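# Seat the hose connector fully onto the tap

## Task

Slide the hose connector onto the tap until it is fully seated, and make sure the pipe frame is still upright at the end.

## Robot and tools

Robot: two arms, left_arm (on the +y side) and right_arm. Each ends in a four-finger hand with 16 motors: three fingers (index, middle, ring) and a thumb. right_arm has a right hand; left_arm has its mirror image, a left hand. Camera names and image sides do not match the arm names.

Frame: every position, orientation and offset uses the scene frame. Its origin is at table-top height, midway between the nominal arm bases. +z is up, +x points out over the table, +y points toward left_arm. Actual bases: left_arm at (-0.042, +0.367, 0) m, right_arm at (+0.041, -0.317, 0) m, each yawed slightly. Reported hand positions can be off by a few cm, more at long reach.

Hand point axes (right hand): +z runs along the straight fingers toward the tips. +x crosses the palm away from the thumb; on the left hand +x points toward the thumb. The palm face lies at y = -0.062 m and the fingers at y = -0.076 m; bending fingers sweep toward +y. Straight fingertips reach about z = +0.112 m. A rigid mast near the wrist, at x +0.05 to +0.10 and z -0.16 to -0.11 (x sign flipped on the left hand), can strike objects.

execute_actions(actions, cameras): actions is a list of actions, run in order. Each action lasts 0.5 s and is a table of up to 15 rows, one row per 1/30 s step. If there are fewer rows, the last row is held for the remaining steps. Every row has exactly 48 numbers in [-1, 1], covering both arms even if one is idle:
1-6: left_arm dx, dy, dz, rx, ry, rz.
7-22: left hand motor goals.
23-24: left current_limit, speed.
25-30: right_arm dx, dy, dz, rx, ry, rz.
31-46: right hand motor goals.
47-48: right current_limit, speed.

dx..rz are an offset, not a pose. They are measured along scene axes from the arm's Hand target as it stood when the action began. Every row in an action counts from that same start point, not from the row before it. Scale: 1.0 = 0.6 m for translation and 180 degrees for rotation. rx, ry, rz together form one rotation vector, turning about the Hand target position. A translation longer than 1.0 is shortened along its direction. Sending the same offset again moves the arm further. All zeros re-requests the current target.

Hand motor order: index_mcp, index_abd, index_pip, index_dip, middle_mcp, middle_abd, middle_pip, middle_dip, ring_mcp, ring_abd, ring_pip, ring_dip, thumb_cmc, thumb_axl, thumb_mcp, thumb_ipl. Each number is an absolute goal angle, scaled between that hinge's stops. Moving toward -1 curls the joint (mcp, pip and dip bend toward the palm). thumb_cmc toward -1 swings the thumb in front of the palm.

Open hand: +0.75, 0, +0.58, +0.70 for each finger, then thumb +0.71, +0.68, +0.23, +0.17. A 0 is a real goal, not 'no change'. To keep a hand as it is, copy back its hand_goal, hand_current_limit and hand_speed.

current_limit maps -1..+1 to 0..550 mA, with a floor of 11 mA; very low values may not lift a finger. speed sets set-point travel at (speed+1)/2 of 8.5 rad/s. Starting values are +0.4 and -0.6, and the last values sent stay in force.

cameras: a list of names (cam_high, cam_low, cam_left_wrist, cam_right_wrist), or ["all"], or []. When omitted, images come back only if actions is empty. An unknown name invalidates the whole call.

zoom_image(camera, region): magnifies part of that camera's newest image. region is [x0, y0, x1, y1] in pixels from the top-left, at most 504 by 504. Image sizes: fixed cameras 896x504, wrist cameras 672x504.

read_manual(section): returns licence texts only; it does not move anything.

finished_scene(scene): ends the scene for good; scene is 1 or may be omitted. The connector must stay seated without the robot holding it.

Motion behaviour: per step, commanded orientation is limited to within 40 degrees of the measured orientation. Hand target in the result is the last commanded pose after that limit, and it is the base for the next offsets. The hand often stops short of its target, and the elbow sags under load. Waiting does not close that gap. Send the missing distance as a further offset, or aim somewhat high. Very small moves may not start. To stop pushing against something, command the target back past where the hand actually is. With the wrist near the first joint's axis, a small move can swing the whole arm.

Results: end_effector_position (m) and end_effector_quat_wxyz in the scene frame, and Hand target. Joint positions, velocities ("within noise" means at rest) and torques; torques include the arm's own weight, and numbers 3 and 4 wrap at ±28 N m. A list of mid-action positions. Per hand:
- hand_goal: goals as sent.
- hand_measured: actual hinge positions on the same scale.
- hand_current_ma: positive pushes toward -1.
- hand_state: moving, goal, blocked or overload.
- hand_current_limit and hand_speed.
Motor temperatures are also reported.

A finger presses only while its goal lies past the contact surface. A motor at 495 mA or more for a cumulative 5 s shuts down for 10 s. MOTOR HOT appears at 85 °C. At 100 °C that arm's joints go limp for 30-60 s or more. Holding loads, stretched reaches and pushing toward unreachable poses all heat motors, and so does time spent thinking. If an arm is stopped, hand commands sent meanwhile are lost.

Avoid: contact or squeezing between the two hands or arms, which can end the scene. Also avoid hard hits on fixed or heavy items, slamming, dropping or releasing moving parts, very hard pushes, and anything leaving the table. Do not knock over the pipe frame. Loose objects may occasionally get a small push from outside.

Each tool is called after "Emit:" as name([rows], argument=value, ...), one row to a line, values as JSON.

## Session

Emit:
execute_actions(actions=[])

Scene clock: 0.00 s.
left_arm: end_effector_position=(+0.1650, +0.6954, +0.2949) hand_goal=(+0.754, +0.000, +0.576, +0.696, +0.754, +0.000, +0.576, +0.696, +0.754, +0.000, +0.576, +0.696, +0.714, +0.678, +0.226, +0.168) hand_measured=(+0.754, +0.000, +0.576, +0.696, +0.754, +0.000, +0.576, +0.696, +0.754, +0.000, +0.576, +0.696, +0.714, +0.678, +0.226, +0.168) hand_current_ma=(+0, +0, +0, +0, +0, +0, +0, +0, +0, +0, +0, +0, +0, +0, +0, +0) hand_state=(goal, goal, goal, goal, goal, goal, goal, goal, goal, goal, goal, goal, goal, goal, goal, goal) hand_current_limit=0.40 hand_speed=-0.60 end_effector_quat_wxyz=(-0.079, +0.426, +0.485, +0.760) | right_arm: end_effector_position=(+0.3612, -0.2650, +0.2104) hand_goal=(+0.754, +0.000, +0.576, +0.696, +0.754, +0.000, +0.576, +0.696, +0.754, +0.000, +0.576, +0.696, +0.714, +0.678, +0.226, +0.168) hand_measured=(+0.754, +0.000, +0.576, +0.696, +0.754, +0.000, +0.576, +0.696, +0.754, +0.000, +0.576, +0.696, +0.714, +0.678, +0.226, +0.168) hand_current_ma=(+0, +0, +0, +0, +0, +0, +0, +0, +0, +0, +0, +0, +0, +0, +0, +0) hand_state=(goal, goal, goal, goal, goal, goal, goal, goal, goal, goal, goal, goal, goal, goal, goal, goal) hand_current_limit=0.40 hand_speed=-0.60 end_effector_quat_wxyz=(+0.000, -0.079, +0.997, +0.004)
Joint positions: left_arm=[1.223 1.28 0.221 1.235 0.289 0.773] | right_arm=[-0.075 1.165 1.039 -1.445 -0.008 -1.846]
Joint velocities: within noise
Joint torques (N m): no reading
Motor temperatures (°C): left_arm=[32 31 24 24 27 26] | right_arm=[35 28 25 29 26 25]
Heat: left arm: hottest waist 32 °C; right arm: hottest waist 35 °C.
Hand target: left_arm +0.1660, +0.6983, +0.3061; -0.083, +0.420, +0.474, +0.769 | right_arm +0.3680, -0.2658, +0.2193; +0.012, -0.079, +0.997, +0.001

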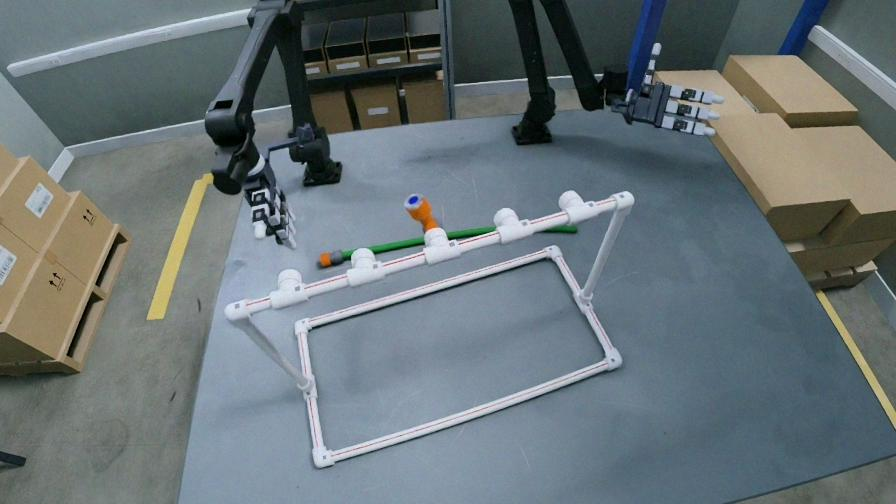

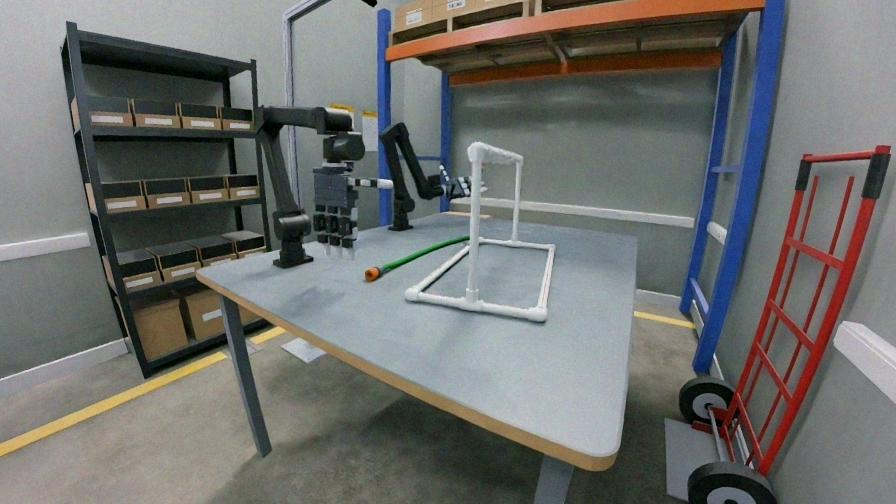

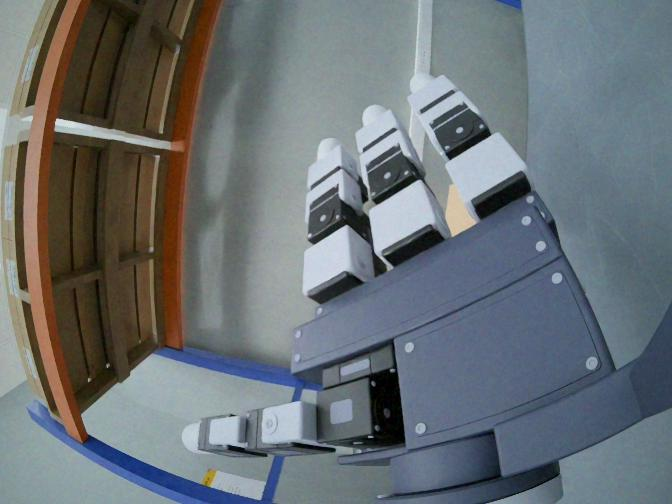

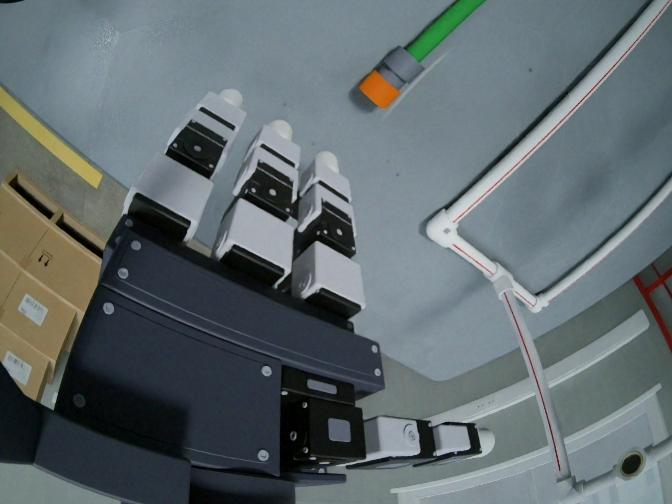

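Emit:
zoom_image(camera="cam_high", region=[220, 160, 660, 320])

Emit:
zoom_image(camera="cam_high", region=[360, 170, 500, 270])

Emit:
zoom_image(camera="cam_low", region=[350, 120, 570, 330])

Emit:
zoom_image(camera="cam_right_wrist", region=[340, 0, 520, 130])

Scaled by 1.145 from the camera's 896x504 image, which has a finer 1280x720 frame.

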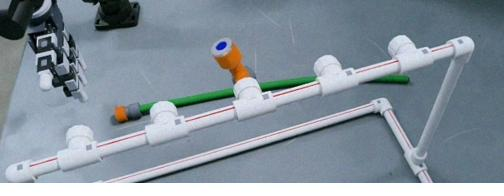

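Scaled by 3.600 from the camera's 896x504 image, which has a finer 1280x720 frame.

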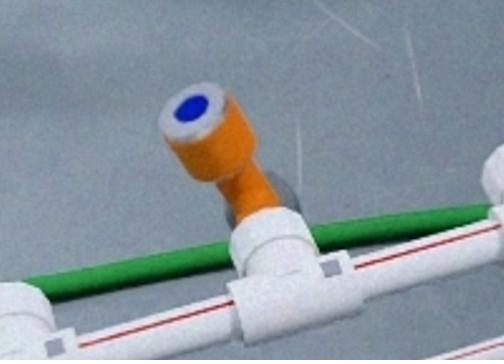

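Scaled by 2.291 from the camera's 896x504 image, which has a finer 1280x720 frame.

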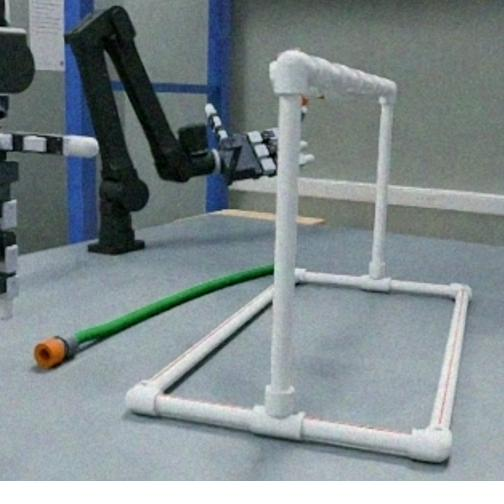

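Scaled by 2.800 from the camera's 672x504 image, which has a finer 960x720 frame.

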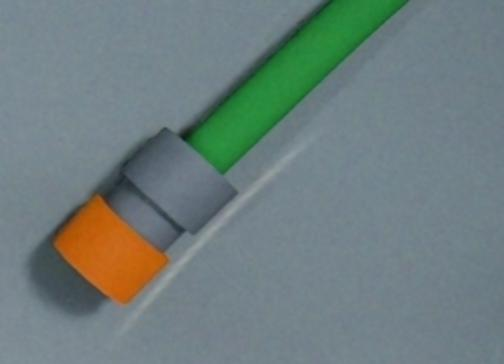

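Emit:
zoom_image(camera="cam_high", region=[390, 180, 460, 250])

Emit:
zoom_image(camera="cam_high", region=[300, 230, 380, 290])

Emit:
zoom_image(camera="cam_low", region=[350, 245, 410, 295])

Emit:
zoom_image(camera="cam_low", region=[450, 130, 540, 210])

Scaled by 7.200 from the camera's 896x504 image, which has a finer 1280x720 frame.

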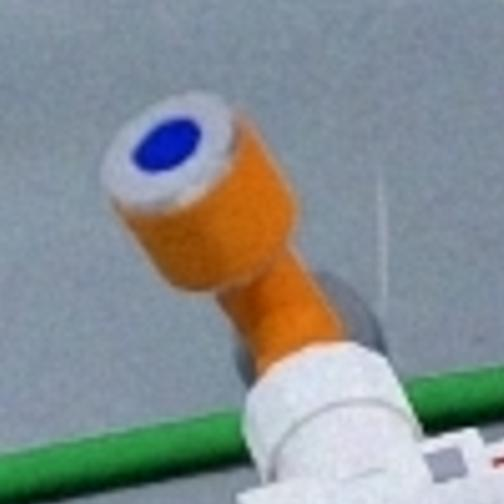

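Scaled by 6.300 from the camera's 896x504 image, which has a finer 1280x720 frame.

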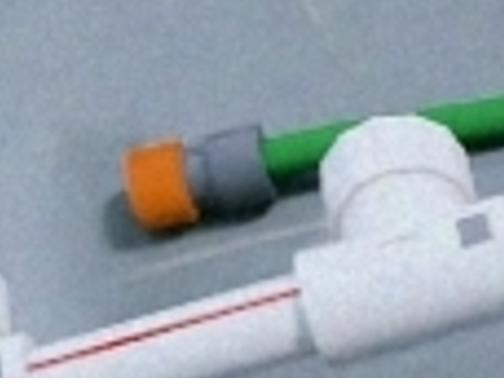

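Scaled by 8.400 from the camera's 896x504 image, which has a finer 1280x720 frame.

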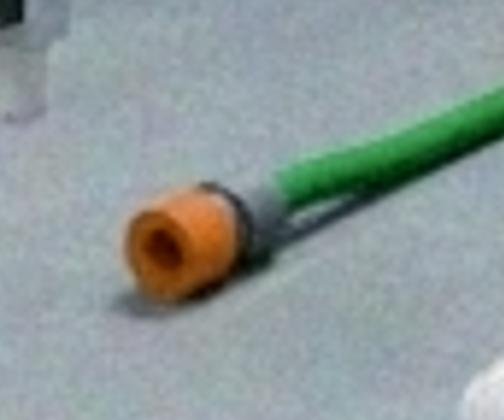

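Scaled by 5.600 from the camera's 896x504 image, which has a finer 1280x720 frame.

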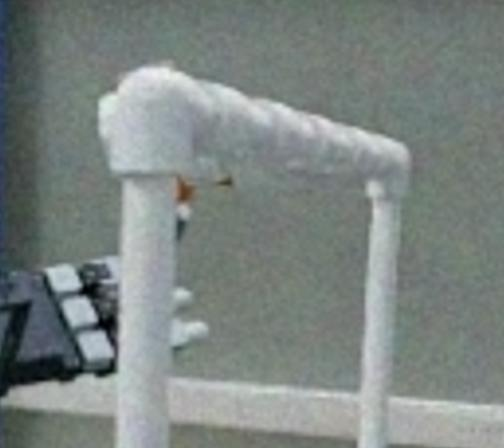

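Emit:
execute_actions([
  [[0,0,0,0,0,0,0.75,0,0.58,0.7,0.75,0,0.58,0.7,0.75,0,0.58,0.7,0.71,0.68,0.23,0.17,0.4,-0.6,-0.01,0.05,0.02,0,-0.025,0,0.75,0,0.58,0.7,0.75,0,0.58,0.7,0.75,0,0.58,0.7,0.71,0.68,0.23,0.17,0.4,-0.6]],
  [[0,0,0,0,0,0,0.75,0,0.58,0.7,0.75,0,0.58,0.7,0.75,0,0.58,0.7,0.71,0.68,0.23,0.17,0.4,-0.6,-0.01,0.1,0.02,0,-0.05,0,0.75,0,0.58,0.7,0.75,0,0.58,0.7,0.75,0,0.58,0.7,0.71,0.68,0.23,0.17,0.4,-0.6]],
  [[0,0,0,0,0,0,0.75,0,0.58,0.7,0.75,0,0.58,0.7,0.75,0,0.58,0.7,0.71,0.68,0.23,0.17,0.4,-0.6,-0.01,0.1,0.02,0,-0.05,0,0.75,0,0.58,0.7,0.75,0,0.58,0.7,0.75,0,0.58,0.7,0.71,0.68,0.23,0.17,0.4,-0.6]],
  [[0,0,0,0,0,0,0.75,0,0.58,0.7,0.75,0,0.58,0.7,0.75,0,0.58,0.7,0.71,0.68,0.23,0.17,0.4,-0.6,-0.01,0.1,0.02,0,-0.05,0,0.75,0,0.58,0.7,0.75,0,0.58,0.7,0.75,0,0.58,0.7,0.71,0.68,0.23,0.17,0.4,-0.6]],
  [[0,0,0,0,0,0,0.75,0,0.58,0.7,0.75,0,0.58,0.7,0.75,0,0.58,0.7,0.71,0.68,0.23,0.17,0.4,-0.6,-0.01,0.1,0.01,0,-0.05,0,0.75,0,0.58,0.7,0.75,0,0.58,0.7,0.75,0,0.58,0.7,0.71,0.68,0.23,0.17,0.4,-0.6]],
  [[0,0,0,0,0,0,0.75,0,0.58,0.7,0.75,0,0.58,0.7,0.75,0,0.58,0.7,0.71,0.68,0.23,0.17,0.4,-0.6,-0.005,0.05,0,0,-0.025,0,0.75,0,0.58,0.7,0.75,0,0.58,0.7,0.75,0,0.58,0.7,0.71,0.68,0.23,0.17,0.4,-0.6]],
], cameras=["all"])

Scene clock: 418.57 s.
left_arm: end_effector_position=(+0.1650, +0.6954, +0.2949) hand_goal=(+0.750, +0.000, +0.580, +0.700, +0.750, +0.000, +0.580, +0.700, +0.750, +0.000, +0.580, +0.700, +0.710, +0.680, +0.230, +0.170) hand_measured=(+0.760, +0.000, +0.578, +0.698, +0.758, +0.000, +0.578, +0.698, +0.760, +0.000, +0.580, +0.698, +0.718, +0.678, +0.228, +0.168) hand_current_ma=(+35, +0, -3, -7, +30, +0, -3, -8, +34, +0, -3, -8, +32, -8, -6, -7) hand_state=(goal, goal, goal, goal, goal, goal, goal, goal, goal, goal, goal, goal, goal, goal, goal, goal) hand_current_limit=0.40 hand_speed=-0.60 end_effector_quat_wxyz=(-0.079, +0.426, +0.485, +0.760) | right_arm: end_effector_position=(+0.3302, +0.0280, +0.2655) hand_goal=(+0.750, +0.000, +0.580, +0.700, +0.750, +0.000, +0.580, +0.700, +0.750, +0.000, +0.580, +0.700, +0.710, +0.680, +0.230, +0.170) hand_measured=(+0.748, +0.000, +0.578, +0.698, +0.748, +0.000, +0.578, +0.698, +0.748, +0.000, +0.578, +0.698, +0.710, +0.678, +0.224, +0.168) hand_current_ma=(-1, +0, +0, -1, +0, +0, +0, -1, +0, +0, +0, -1, +0, -1, -4, -1) hand_state=(goal, goal, goal, goal, goal, goal, goal, goal, goal, goal, goal, goal, goal, goal, goal, goal) hand_current_limit=0.40 hand_speed=-0.60 end_effector_quat_wxyz=(+0.386, -0.084, +0.918, -0.039)
Joint positions: left_arm=[1.223 1.28 0.221 1.235 0.289 0.773] | right_arm=[1.059 1.044 0.929 -0.969 0.658 -0.905]
Joint torques (N m): left_arm=[-1.73 -5.54 8.29 3.38 -0.14 -0.21] | right_arm=[0.91 -4.72 9.8 1.63 0.78 0.1]
Motor temperatures (°C): left_arm=[30 31 31 24 25 25] | right_arm=[33 29 36 27 25 24]
Heat: left arm: hottest shoulder 31 °C; right arm: hottest elbow 36 °C.
Hand target: left_arm +0.1660, +0.6983, +0.3061; -0.083, +0.420, +0.474, +0.769 | right_arm +0.3350, +0.0342, +0.2732; +0.393, -0.074, +0.916, -0.029
Off the commanded pose: left_arm 0.012 m, 2 deg | right_arm 0.011 m, 2 deg.
Step readings (end_effector_position of left_arm | right_arm):
0: (+0.1650, +0.6954, +0.2949) | (+0.3612, -0.2650, +0.2104)
1: (+0.1650, +0.6954, +0.2949) | (+0.3612, -0.2650, +0.2104)
2: (+0.1650, +0.6954, +0.2949) | (+0.3613, -0.2638, +0.2108)
4: (+0.1650, +0.6954, +0.2949) | (+0.3619, -0.2590, +0.2136)
8: (+0.1650, +0.6954, +0.2949) | (+0.3603, -0.2433, +0.2258)
15: (+0.1650, +0.6954, +0.2949) | (+0.3588, -0.2367, +0.2344)
16: (+0.1650, +0.6954, +0.2949) | (+0.3591, -0.2365, +0.2340)
17: (+0.1650, +0.6954, +0.2949) | (+0.3599, -0.2340, +0.2336)
19: (+0.1650, +0.6954, +0.2949) | (+0.3602, -0.2232, +0.2317)
23: (+0.1650, +0.6954, +0.2949) | (+0.3478, -0.1882, +0.2372)
30: (+0.1650, +0.6954, +0.2949) | (+0.3508, -0.1779, +0.2466)
31: (+0.1650, +0.6954, +0.2949) | (+0.3515, -0.1783, +0.2460)
32: (+0.1650, +0.6954, +0.2949) | (+0.3527, -0.1762, +0.2456)
34: (+0.1650, +0.6954, +0.2949) | (+0.3540, -0.1657, +0.2442)
38: (+0.1650, +0.6954, +0.2949) | (+0.3410, -0.1285, +0.2493)
45: (+0.1650, +0.6954, +0.2949) | (+0.3448, -0.1186, +0.2556)
46: (+0.1650, +0.6954, +0.2949) | (+0.3459, -0.1190, +0.2558)
47: (+0.1650, +0.6954, +0.2949) | (+0.3476, -0.1178, +0.2557)
49: (+0.1650, +0.6954, +0.2949) | (+0.3499, -0.1078, +0.2566)
53: (+0.1650, +0.6954, +0.2949) | (+0.3359, -0.0686, +0.2627)
60: (+0.1650, +0.6954, +0.2949) | (+0.3376, -0.0595, +0.2679)
61: (+0.1650, +0.6954, +0.2949) | (+0.3386, -0.0599, +0.2683)
62: (+0.1650, +0.6954, +0.2949) | (+0.3409, -0.0595, +0.2693)
64: (+0.1650, +0.6954, +0.2949) | (+0.3438, -0.0506, +0.2734)
68: (+0.1650, +0.6954, +0.2949) | (+0.3284, -0.0125, +0.2779)
75: (+0.1650, +0.6954, +0.2949) | (+0.3301, +0.0009, +0.2682)
76: (+0.1650, +0.6954, +0.2949) | (+0.3311, +0.0007, +0.2679)
77: (+0.1650, +0.6954, +0.2949) | (+0.3331, +0.0005, +0.2687)
79: (+0.1650, +0.6954, +0.2949) | (+0.3369, +0.0035, +0.2714)
83: (+0.1650, +0.6954, +0.2949) | (+0.3312, +0.0201, +0.2706)
90: (+0.1650, +0.6954, +0.2949) | (+0.3295, +0.0281, +0.2649)
camera_calibration:
cam_right_wrist: T_world_to_cam=[[0.392953, 0.782074, 0.483682, -0.253719], [-0.147251, -0.46569, 0.872611, -0.21546], [0.907692, -0.414118, -0.0678329, -0.139783], [0, 0, 0, 1]] pos_world=[0.194853, 0.0402035, 0.30125]

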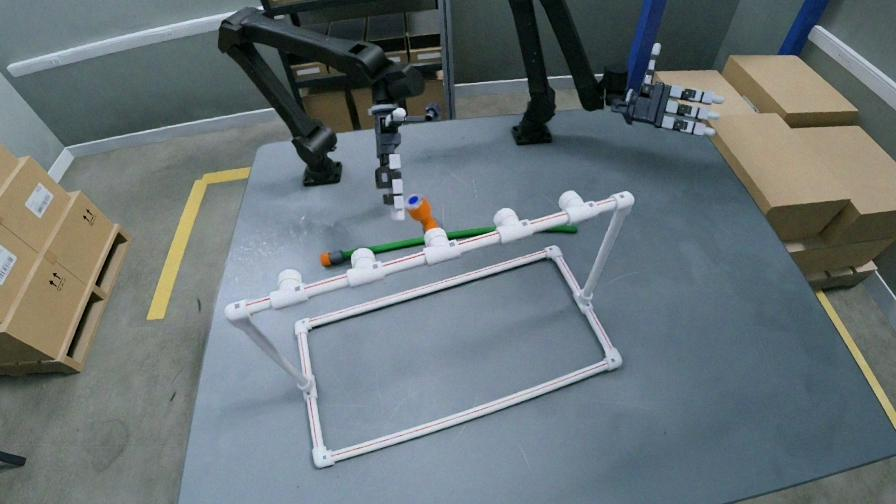

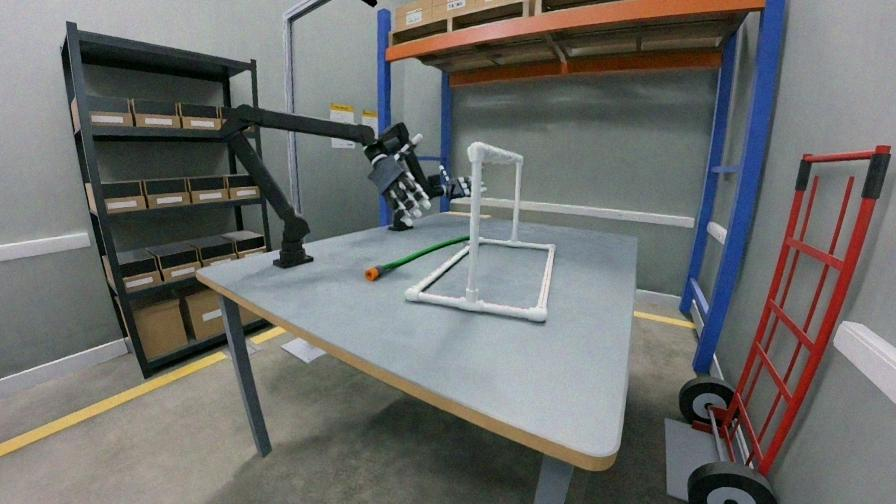

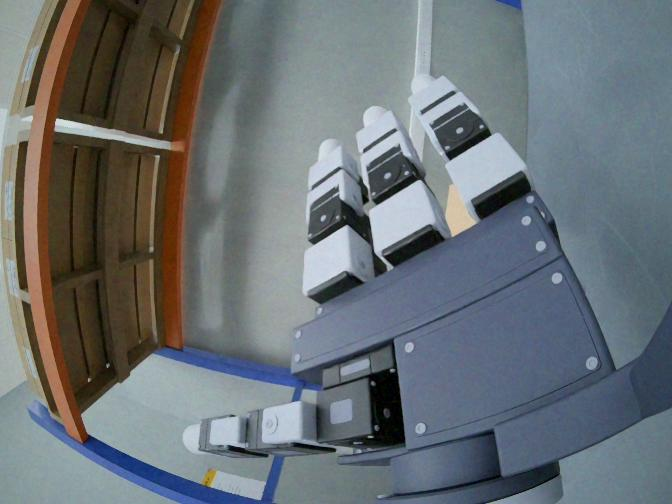

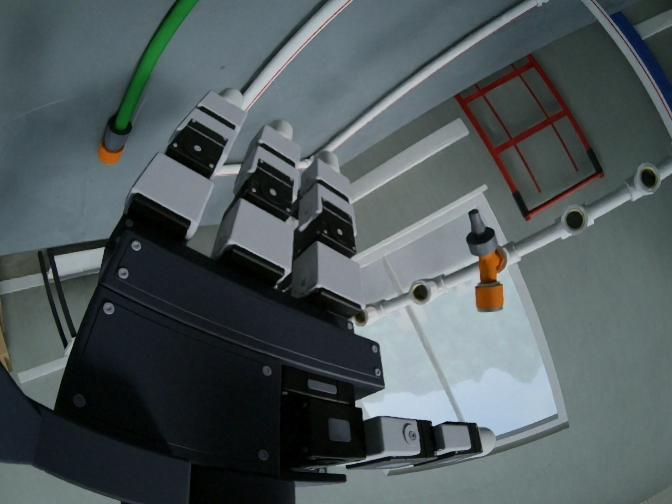

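Emit:
zoom_image(camera="cam_right_wrist", region=[440, 190, 560, 330])

Emit:
zoom_image(camera="cam_right_wrist", region=[70, 0, 210, 190])

Scaled by 3.600 from the camera's 672x504 image, which has a finer 960x720 frame.

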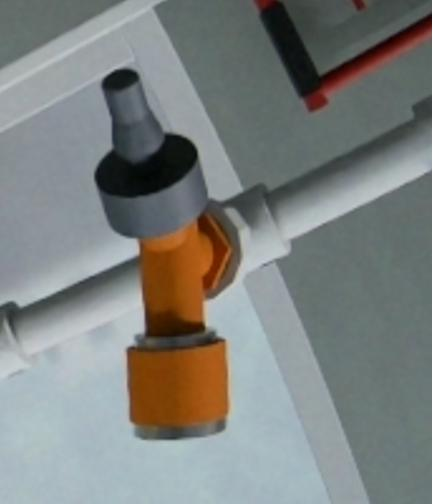

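Scaled by 2.653 from the camera's 672x504 image, which has a finer 960x720 frame.

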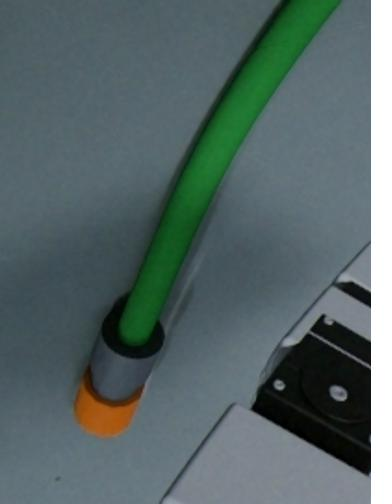

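Emit:
execute_actions([
  [[0,0,0,0,0,0,0.75,0,0.58,0.7,0.75,0,0.58,0.7,0.75,0,0.58,0.7,0.71,0.68,0.23,0.17,0.4,-0.6,0.007,-0.04,-0.003,0.028,-0.011,-0.063,1,0.15,0.58,0.7,1,-0.15,0.58,0.7,0.75,-0.15,0.58,0.7,0.71,0.68,0.23,0.17,0.4,-0.6]],
  [[0,0,0,0,0,0,0.75,0,0.58,0.7,0.75,0,0.58,0.7,0.75,0,0.58,0.7,0.71,0.68,0.23,0.17,0.4,-0.6,0.014,-0.079,-0.006,0.057,-0.0216,-0.126,1,0.15,0.58,0.7,1,-0.15,0.58,0.7,0.75,-0.15,0.58,0.7,0.71,0.68,0.23,0.17,0.4,-0.6]],
  [[0,0,0,0,0,0,0.75,0,0.58,0.7,0.75,0,0.58,0.7,0.75,0,0.58,0.7,0.71,0.68,0.23,0.17,0.4,-0.6,0.014,-0.079,-0.006,0.057,-0.0216,-0.126,1,0.15,0.58,0.7,1,-0.15,0.58,0.7,0.75,-0.15,0.58,0.7,0.71,0.68,0.23,0.17,0.4,-0.6]],
  [[0,0,0,0,0,0,0.75,0,0.58,0.7,0.75,0,0.58,0.7,0.75,0,0.58,0.7,0.71,0.68,0.23,0.17,0.4,-0.6,0.014,-0.079,-0.006,0.057,-0.0216,-0.126,1,0.15,0.58,0.7,1,-0.15,0.58,0.7,0.75,-0.15,0.58,0.7,0.71,0.68,0.23,0.17,0.4,-0.6]],
  [[0,0,0,0,0,0,0.75,0,0.58,0.7,0.75,0,0.58,0.7,0.75,0,0.58,0.7,0.71,0.68,0.23,0.17,0.4,-0.6,0.014,-0.079,-0.006,0.057,-0.0216,-0.126,1,0.15,0.58,0.7,1,-0.15,0.58,0.7,0.75,-0.15,0.58,0.7,0.71,0.68,0.23,0.17,0.4,-0.6]],
  [[0,0,0,0,0,0,0.75,0,0.58,0.7,0.75,0,0.58,0.7,0.75,0,0.58,0.7,0.71,0.68,0.23,0.17,0.4,-0.6,0.014,-0.079,-0.006,0.057,-0.0216,-0.126,1,0.15,0.58,0.7,1,-0.15,0.58,0.7,0.75,-0.15,0.58,0.7,0.71,0.68,0.23,0.17,0.4,-0.6]],
  [[0,0,0,0,0,0,0.75,0,0.58,0.7,0.75,0,0.58,0.7,0.75,0,0.58,0.7,0.71,0.68,0.23,0.17,0.4,-0.6,0.014,-0.079,-0.006,0.057,-0.0216,-0.126,1,0.15,0.58,0.7,1,-0.15,0.58,0.7,0.75,-0.15,0.58,0.7,0.71,0.68,0.23,0.17,0.4,-0.6]],
  [[0,0,0,0,0,0,0.75,0,0.58,0.7,0.75,0,0.58,0.7,0.75,0,0.58,0.7,0.71,0.68,0.23,0.17,0.4,-0.6,0.007,-0.04,-0.003,0.028,-0.011,-0.063,1,0.15,0.58,0.7,1,-0.15,0.58,0.7,0.75,-0.15,0.58,0.7,0.71,0.68,0.23,0.17,0.4,-0.6]],
], cameras=["all"])

Scene clock: 964.93 s.
left_arm: end_effector_position=(+0.1650, +0.6954, +0.2949) hand_goal=(+0.750, +0.000, +0.580, +0.700, +0.750, +0.000, +0.580, +0.700, +0.750, +0.000, +0.580, +0.700, +0.710, +0.680, +0.230, +0.170) hand_measured=(+0.760, +0.000, +0.578, +0.698, +0.758, +0.000, +0.578, +0.698, +0.760, +0.000, +0.580, +0.698, +0.718, +0.678, +0.228, +0.168) hand_current_ma=(+35, +0, -3, -7, +30, +0, -3, -8, +34, +0, -3, -8, +32, -8, -6, -7) hand_state=(goal, goal, goal, goal, goal, goal, goal, goal, goal, goal, goal, goal, goal, goal, goal, goal) hand_current_limit=0.40 hand_speed=-0.60 end_effector_quat_wxyz=(-0.079, +0.426, +0.485, +0.760) | right_arm: end_effector_position=(+0.3789, -0.3068, +0.2381) hand_goal=(+1.000, +0.150, +0.580, +0.700, +1.000, -0.150, +0.580, +0.700, +0.750, -0.150, +0.580, +0.700, +0.710, +0.680, +0.230, +0.170) hand_measured=(+1.000, +0.146, +0.578, +0.698, +1.000, -0.150, +0.578, +0.698, +0.754, -0.150, +0.580, +0.698, +0.714, +0.678, +0.224, +0.168) hand_current_ma=(+0, -2, +0, -1, +0, +0, +0, -1, +1, +0, +0, -1, +1, -1, -4, -1) hand_state=(goal, goal, goal, goal, goal, goal, goal, goal, goal, goal, goal, goal, goal, goal, goal, goal) hand_current_limit=0.40 hand_speed=-0.60 end_effector_quat_wxyz=(+0.166, +0.984, +0.055, -0.014)
Joint positions: left_arm=[1.223 1.28 0.221 1.235 0.289 0.773] | right_arm=[0.444 1.383 1.202 -1.534 0.304 1.883]
Joint torques (N m): left_arm=[-1.79 -5.48 8.31 3.4 -0.14 -0.21] | right_arm=[1.2 -8.35 11.89 -0.29 0.32 -0.03]
Motor temperatures (°C): left_arm=[28 30 33 25 25 25] | right_arm=[31 29 44 27 28 24]
Heat: left arm: hottest elbow 33 °C; right arm: hottest elbow 44 °C.
Hand target: left_arm +0.1660, +0.6983, +0.3061; -0.083, +0.420, +0.474, +0.769 | right_arm +0.3939, -0.2982, +0.2482; +0.158, +0.986, +0.047, +0.007
Off the commanded pose: left_arm 0.012 m, 2 deg | right_arm 0.020 m, 3 deg.
Step readings (end_effector_position of left_arm | right_arm):
0: (+0.1650, +0.6954, +0.2949) | (+0.3302, +0.0280, +0.2656)
1: (+0.1650, +0.6954, +0.2949) | (+0.3306, +0.0278, +0.2659)
2: (+0.1650, +0.6954, +0.2949) | (+0.3327, +0.0265, +0.2673)
4: (+0.1650, +0.6954, +0.2949) | (+0.3373, +0.0223, +0.2697)
8: (+0.1650, +0.6954, +0.2949) | (+0.3409, +0.0143, +0.2691)
15: (+0.1650, +0.6954, +0.2949) | (+0.3409, +0.0112, +0.2706)
16: (+0.1650, +0.6954, +0.2949) | (+0.3412, +0.0105, +0.2709)
17: (+0.1650, +0.6954, +0.2949) | (+0.3433, +0.0073, +0.2716)
19: (+0.1650, +0.6954, +0.2949) | (+0.3461, -0.0039, +0.2711)
23: (+0.1650, +0.6954, +0.2949) | (+0.3455, -0.0268, +0.2622)
30: (+0.1650, +0.6954, +0.2949) | (+0.3435, -0.0412, +0.2593)
31: (+0.1650, +0.6954, +0.2949) | (+0.3434, -0.0425, +0.2572)
32: (+0.1650, +0.6954, +0.2949) | (+0.3444, -0.0450, +0.2569)
34: (+0.1650, +0.6954, +0.2949) | (+0.3472, -0.0523, +0.2589)
38: (+0.1650, +0.6954, +0.2949) | (+0.3498, -0.0705, +0.2635)
45: (+0.1650, +0.6954, +0.2949) | (+0.3500, -0.0913, +0.2431)
46: (+0.1650, +0.6954, +0.2949) | (+0.3498, -0.0932, +0.2398)
47: (+0.1650, +0.6954, +0.2949) | (+0.3495, -0.0959, +0.2373)
49: (+0.1650, +0.6954, +0.2949) | (+0.3494, -0.1053, +0.2337)
53: (+0.1650, +0.6954, +0.2949) | (+0.3514, -0.1258, +0.2352)
60: (+0.1650, +0.6954, +0.2949) | (+0.3572, -0.1341, +0.2429)
61: (+0.1650, +0.6954, +0.2949) | (+0.3573, -0.1347, +0.2431)
62: (+0.1650, +0.6954, +0.2949) | (+0.3572, -0.1380, +0.2418)
64: (+0.1650, +0.6954, +0.2949) | (+0.3569, -0.1481, +0.2380)
68: (+0.1650, +0.6954, +0.2949) | (+0.3625, -0.1727, +0.2383)
75: (+0.1650, +0.6954, +0.2949) | (+0.3667, -0.1841, +0.2430)
76: (+0.1650, +0.6954, +0.2949) | (+0.3663, -0.1844, +0.2430)
77: (+0.1650, +0.6954, +0.2949) | (+0.3654, -0.1872, +0.2414)
79: (+0.1650, +0.6954, +0.2949) | (+0.3637, -0.1960, +0.2372)
83: (+0.1650, +0.6954, +0.2949) | (+0.3709, -0.2217, +0.2394)
90: (+0.1650, +0.6954, +0.2949) | (+0.3745, -0.2342, +0.2421)
91: (+0.1650, +0.6954, +0.2949) | (+0.3739, -0.2341, +0.2416)
92: (+0.1650, +0.6954, +0.2949) | (+0.3724, -0.2356, +0.2395)
94: (+0.1650, +0.6954, +0.2949) | (+0.3698, -0.2419, +0.2349)
98: (+0.1650, +0.6954, +0.2949) | (+0.3765, -0.2701, +0.2381)
105: (+0.1650, +0.6954, +0.2949) | (+0.3784, -0.2849, +0.2412)
106: (+0.1650, +0.6954, +0.2949) | (+0.3781, -0.2844, +0.2406)
107: (+0.1650, +0.6954, +0.2949) | (+0.3772, -0.2841, +0.2392)
109: (+0.1650, +0.6954, +0.2949) | (+0.3759, -0.2846, +0.2361)
113: (+0.1650, +0.6954, +0.2949) | (+0.3798, -0.2986, +0.2371)
120: (+0.1650, +0.6954, +0.2949) | (+0.3796, -0.3070, +0.2385)
camera_calibration:
cam_right_wrist: T_world_to_cam=[[-0.674329, -0.671778, 0.306585, 0.00263864], [-0.479349, 0.714043, 0.510262, 0.233759], [-0.561698, 0.197124, -0.803516, 0.594868], [0, 0, 0, 1]] pos_world=[0.447968, -0.282404, 0.357898]

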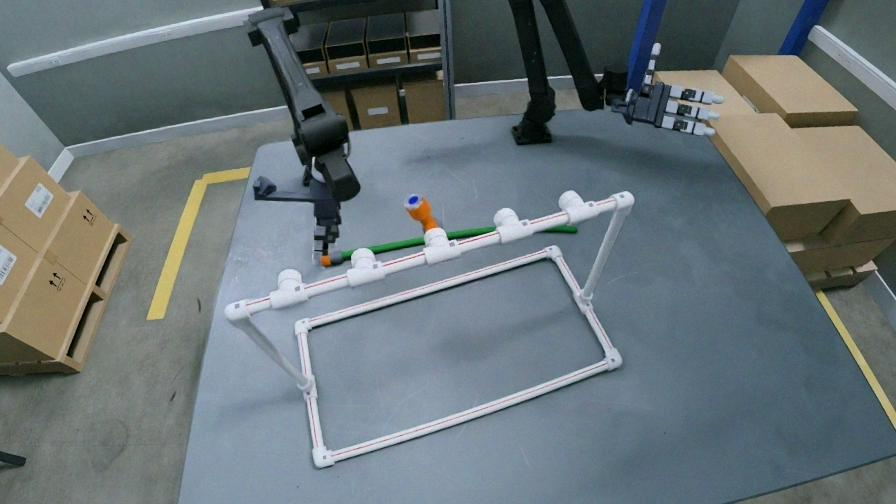

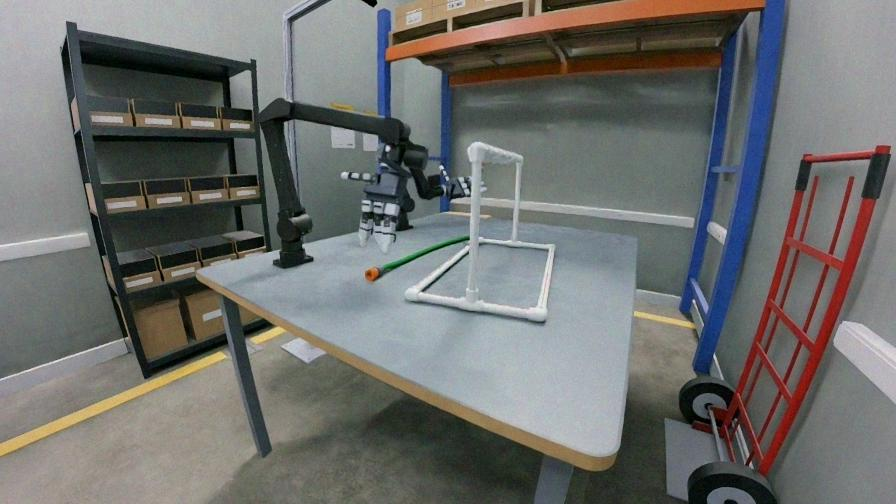

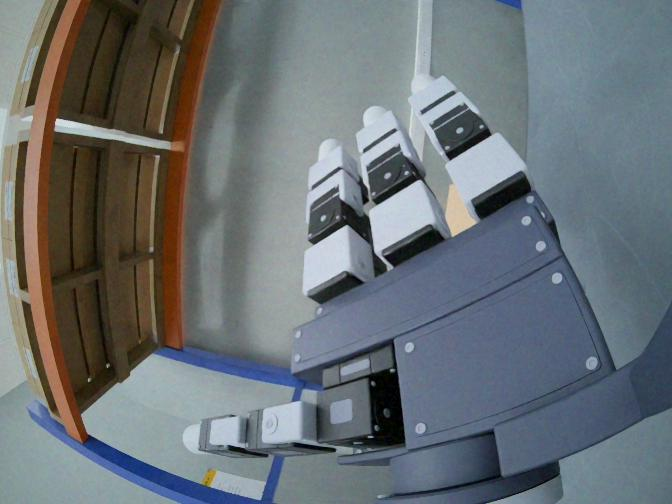

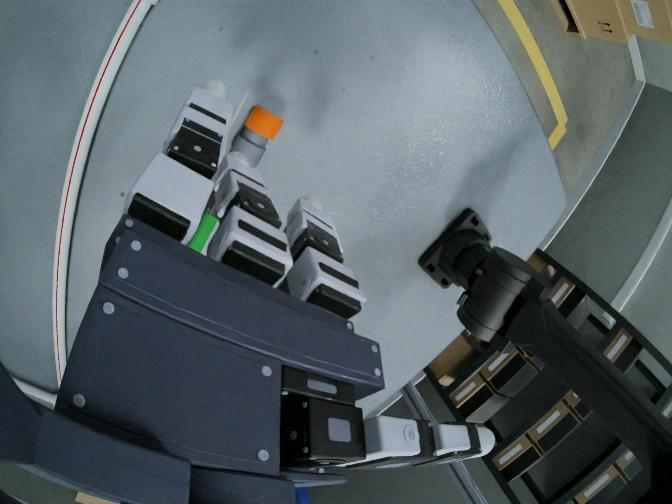

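Emit:
zoom_image(camera="cam_right_wrist", region=[160, 60, 360, 260])

Scaled by 2.520 from the camera's 672x504 image, which has a finer 960x720 frame.

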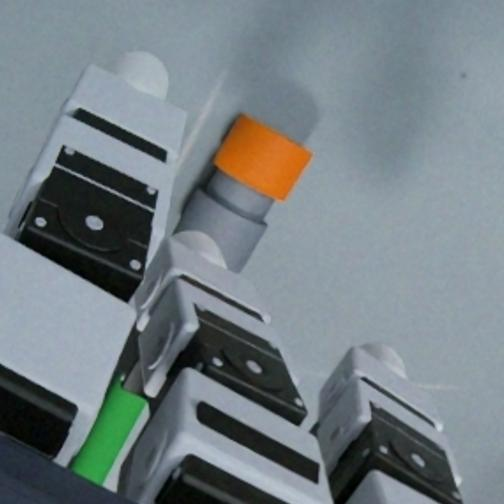

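Emit:
execute_actions([
  [[0,0,0,0,0,0,0.75,0,0.58,0.7,0.75,0,0.58,0.7,0.75,0,0.58,0.7,0.71,0.68,0.23,0.17,0.4,-0.6,0.02,0.022,-0.03,0,-0.015,0,1,0.15,0.58,0.7,1,-0.15,0.58,0.7,0.75,-0.15,0.58,0.7,0.71,0.68,0.23,0.17,0.4,-0.6]],
  [[0,0,0,0,0,0,0.75,0,0.58,0.7,0.75,0,0.58,0.7,0.75,0,0.58,0.7,0.71,0.68,0.23,0.17,0.4,-0.6,0.017,0.021,-0.033,0,0,0,1,0.15,0.58,0.7,1,-0.15,0.58,0.7,0.75,-0.15,0.58,0.7,0.71,0.68,0.23,0.17,0.4,-0.6]],
], cameras=["cam_right_wrist"])

Emit:
zoom_image(camera="cam_right_wrist", region=[160, 60, 360, 260])

Scene clock: 1064.53 s.
left_arm: end_effector_position=(+0.1650, +0.6954, +0.2949) hand_goal=(+0.750, +0.000, +0.580, +0.700, +0.750, +0.000, +0.580, +0.700, +0.750, +0.000, +0.580, +0.700, +0.710, +0.680, +0.230, +0.170) hand_measured=(+0.760, +0.000, +0.578, +0.698, +0.758, +0.000, +0.578, +0.698, +0.760, +0.000, +0.580, +0.698, +0.718, +0.678, +0.228, +0.168) hand_current_ma=(+35, +0, -3, -7, +30, +0, -3, -8, +34, +0, -3, -8, +32, -8, -6, -7) hand_state=(goal, goal, goal, goal, goal, goal, goal, goal, goal, goal, goal, goal, goal, goal, goal, goal) hand_current_limit=0.40 hand_speed=-0.60 end_effector_quat_wxyz=(-0.079, +0.426, +0.485, +0.760) | right_arm: end_effector_position=(+0.4052, -0.2806, +0.2031) hand_goal=(+1.000, +0.150, +0.580, +0.700, +1.000, -0.150, +0.580, +0.700, +0.750, -0.150, +0.580, +0.700, +0.710, +0.680, +0.230, +0.170) hand_measured=(+1.000, +0.146, +0.578, +0.698, +1.000, -0.150, +0.578, +0.698, +0.754, -0.150, +0.580, +0.698, +0.714, +0.678, +0.224, +0.168) hand_current_ma=(+0, -1, +0, -1, +0, +0, +0, -1, +1, +0, +0, -1, +1, -1, -4, -1) hand_state=(goal, goal, goal, goal, goal, goal, goal, goal, goal, goal, goal, goal, goal, goal, goal, goal) hand_current_limit=0.40 hand_speed=-0.60 end_effector_quat_wxyz=(+0.166, +0.985, +0.049, +0.011)
Joint positions: left_arm=[1.223 1.28 0.221 1.235 0.289 0.773] | right_arm=[0.482 1.47 1.202 -1.412 0.316 1.929]
Joint torques (N m): left_arm=[-1.73 -5.48 8.32 3.41 -0.14 -0.21] | right_arm=[1.85 -9.52 10.29 -0.08 0.47 -0.02]
Heat: left arm: hottest elbow 33 °C; right arm: hottest elbow 44 °C.
Hand target: left_arm +0.1660, +0.6983, +0.3061; -0.083, +0.420, +0.474, +0.769 | right_arm +0.4161, -0.2724, +0.2103; +0.159, +0.986, +0.044, +0.030
Off the commanded pose: left_arm 0.012 m, 2 deg | right_arm 0.015 m, 2 deg.
Step readings (end_effector_position of left_arm | right_arm):
0: (+0.1650, +0.6954, +0.2949) | (+0.3788, -0.3068, +0.2381)
1: (+0.1650, +0.6954, +0.2949) | (+0.3789, -0.3067, +0.2380)
2: (+0.1650, +0.6954, +0.2949) | (+0.3799, -0.3060, +0.2374)
4: (+0.1650, +0.6954, +0.2949) | (+0.3840, -0.3032, +0.2353)
8: (+0.1650, +0.6954, +0.2949) | (+0.3918, -0.2959, +0.2283)
15: (+0.1650, +0.6954, +0.2949) | (+0.3948, -0.2921, +0.2234)
16: (+0.1650, +0.6954, +0.2949) | (+0.3949, -0.2921, +0.2234)
17: (+0.1650, +0.6954, +0.2949) | (+0.3955, -0.2916, +0.2229)
19: (+0.1650, +0.6954, +0.2949) | (+0.3979, -0.2884, +0.2203)
23: (+0.1650, +0.6954, +0.2949) | (+0.4030, -0.2835, +0.2108)
30: (+0.1650, +0.6954, +0.2949) | (+0.4053, -0.2807, +0.2031)
camera_calibration:
cam_right_wrist: T_world_to_cam=[[-0.691398, -0.67034, 0.269467, 0.0635933], [-0.502399, 0.714131, 0.487455, 0.259528], [-0.519196, 0.201645, -0.830527, 0.56591], [0, 0, 0, 1]] pos_world=[0.468173, -0.256821, 0.326359]
Images, in order (width x height): cam_right_wrist 672x504.

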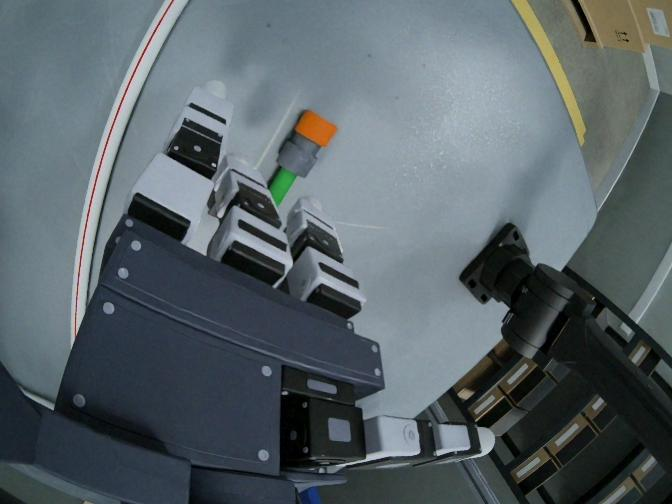

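Scaled by 2.520 from the camera's 672x504 image, which has a finer 960x720 frame.

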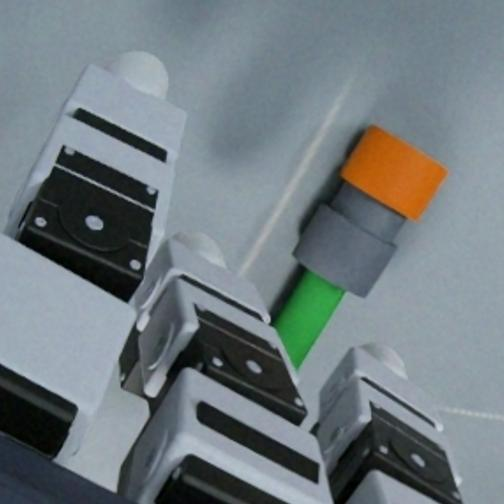

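Emit:
execute_actions([
  [[0,0,0,0,0,0,0.75,0,0.58,0.7,0.75,0,0.58,0.7,0.75,0,0.58,0.7,0.71,0.68,0.23,0.17,0.4,-0.6,-0.019,0.005,-0.055,0,0,0,1,0.15,0.58,0.7,1,-0.15,0.58,0.7,0.75,-0.15,0.58,0.7,0.71,0.68,0.23,0.17,0.4,-0.6]],
  [[0,0,0,0,0,0,0.75,0,0.58,0.7,0.75,0,0.58,0.7,0.75,0,0.58,0.7,0.71,0.68,0.23,0.17,0.4,-0.6,0,0,-0.027,0,0,0,1,0.15,0.58,0.7,1,-0.15,0.58,0.7,0.75,-0.15,0.58,0.7,0.71,0.68,0.23,0.17,0.4,-0.6]],
], cameras=["cam_right_wrist","cam_low"])

Emit:
zoom_image(camera="cam_right_wrist", region=[160, 60, 360, 260])

Emit:
zoom_image(camera="cam_low", region=[330, 180, 450, 300])

Scene clock: 1092.90 s.
left_arm: end_effector_position=(+0.1650, +0.6954, +0.2949) hand_goal=(+0.750, +0.000, +0.580, +0.700, +0.750, +0.000, +0.580, +0.700, +0.750, +0.000, +0.580, +0.700, +0.710, +0.680, +0.230, +0.170) hand_measured=(+0.760, +0.000, +0.578, +0.698, +0.758, +0.000, +0.578, +0.698, +0.760, +0.000, +0.580, +0.698, +0.718, +0.678, +0.228, +0.168) hand_current_ma=(+35, +0, -3, -7, +30, +0, -3, -8, +34, +0, -3, -8, +32, -8, -6, -7) hand_state=(goal, goal, goal, goal, goal, goal, goal, goal, goal, goal, goal, goal, goal, goal, goal, goal) hand_current_limit=0.40 hand_speed=-0.60 end_effector_quat_wxyz=(-0.079, +0.426, +0.485, +0.760) | right_arm: end_effector_position=(+0.4042, -0.2725, +0.1725) hand_goal=(+1.000, +0.150, +0.580, +0.700, +1.000, -0.150, +0.580, +0.700, +0.750, -0.150, +0.580, +0.700, +0.710, +0.680, +0.230, +0.170) hand_measured=(+1.000, +0.160, +0.582, +0.700, +1.000, -0.150, +0.578, +0.698, +0.754, -0.150, +0.580, +0.698, +0.714, +0.678, +0.224, +0.168) hand_current_ma=(+0, +6, +1, +0, +0, +0, +0, -1, +1, +0, +0, -1, +1, -1, -4, -1) hand_state=(goal, goal, goal, goal, goal, goal, goal, goal, goal, goal, goal, goal, goal, goal, goal, goal) hand_current_limit=0.40 hand_speed=-0.60 end_effector_quat_wxyz=(+0.157, +0.986, +0.046, +0.033)
Joint positions: left_arm=[1.223 1.28 0.221 1.235 0.289 0.773] | right_arm=[0.501 1.474 1.131 -1.296 0.316 1.949]
Joint torques (N m): left_arm=[-1.79 -5.48 8.31 3.4 -0.14 -0.21] | right_arm=[1.55 -8.76 6.65 0.36 0.4 0]
Heat: left arm: hottest elbow 33 °C; right arm: hottest elbow 43 °C.
Hand target: left_arm +0.1660, +0.6983, +0.3061; -0.083, +0.420, +0.474, +0.769 | right_arm +0.4047, -0.2694, +0.1611; +0.159, +0.986, +0.044, +0.030
Off the commanded pose: left_arm 0.012 m, 2 deg | right_arm 0.012 m, 1 deg.
Step readings (end_effector_position of left_arm | right_arm):
0: (+0.1650, +0.6954, +0.2949) | (+0.4052, -0.2806, +0.2031)
1: (+0.1650, +0.6954, +0.2949) | (+0.4053, -0.2804, +0.2031)
2: (+0.1650, +0.6954, +0.2949) | (+0.4066, -0.2795, +0.2025)
4: (+0.1650, +0.6954, +0.2949) | (+0.4089, -0.2763, +0.1991)
8: (+0.1650, +0.6954, +0.2949) | (+0.4077, -0.2738, +0.1887)
15: (+0.1650, +0.6954, +0.2949) | (+0.4052, -0.2728, +0.1837)
16: (+0.1650, +0.6954, +0.2949) | (+0.4054, -0.2725, +0.1836)
17: (+0.1650, +0.6954, +0.2949) | (+0.4057, -0.2723, +0.1828)
19: (+0.1650, +0.6954, +0.2949) | (+0.4062, -0.2721, +0.1797)
23: (+0.1650, +0.6954, +0.2949) | (+0.4050, -0.2725, +0.1736)
30: (+0.1650, +0.6954, +0.2949) | (+0.4042, -0.2725, +0.1725)
camera_calibration:
cam_right_wrist: T_world_to_cam=[[-0.701364, -0.675893, 0.226401, 0.0865301], [-0.523964, 0.7042, 0.479129, 0.275624], [-0.483271, 0.217418, -0.848044, 0.531171], [0, 0, 0, 1]] pos_world=[0.461805, -0.251095, 0.298806]
Images, in order (width x height): cam_low 896x504, cam_right_wrist 672x504.

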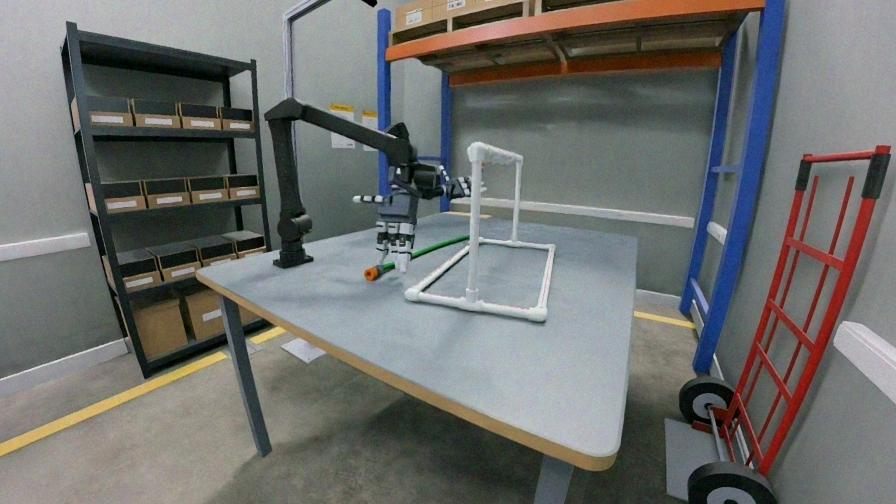

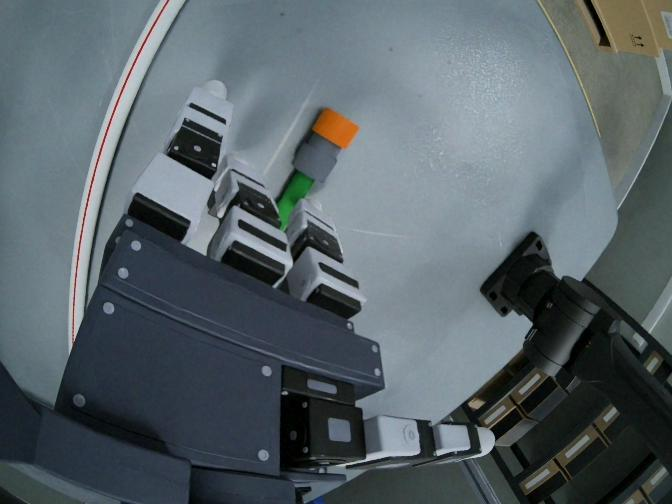

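Scaled by 2.520 from the camera's 672x504 image, which has a finer 960x720 frame.

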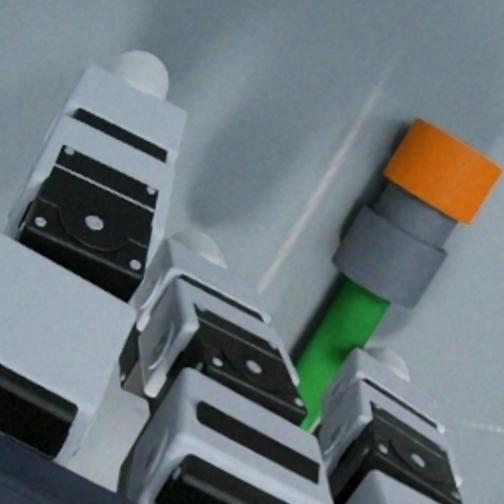

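Scaled by 4.200 from the camera's 896x504 image, which has a finer 1280x720 frame.

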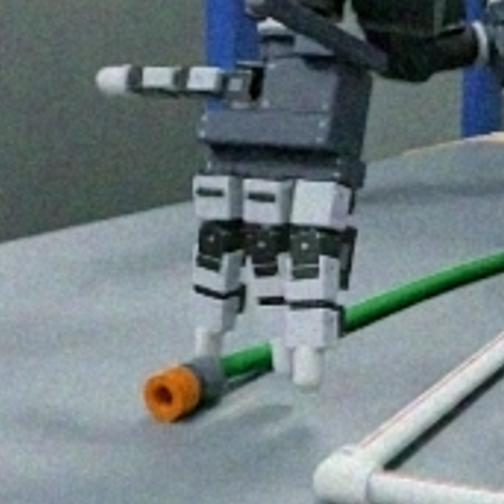

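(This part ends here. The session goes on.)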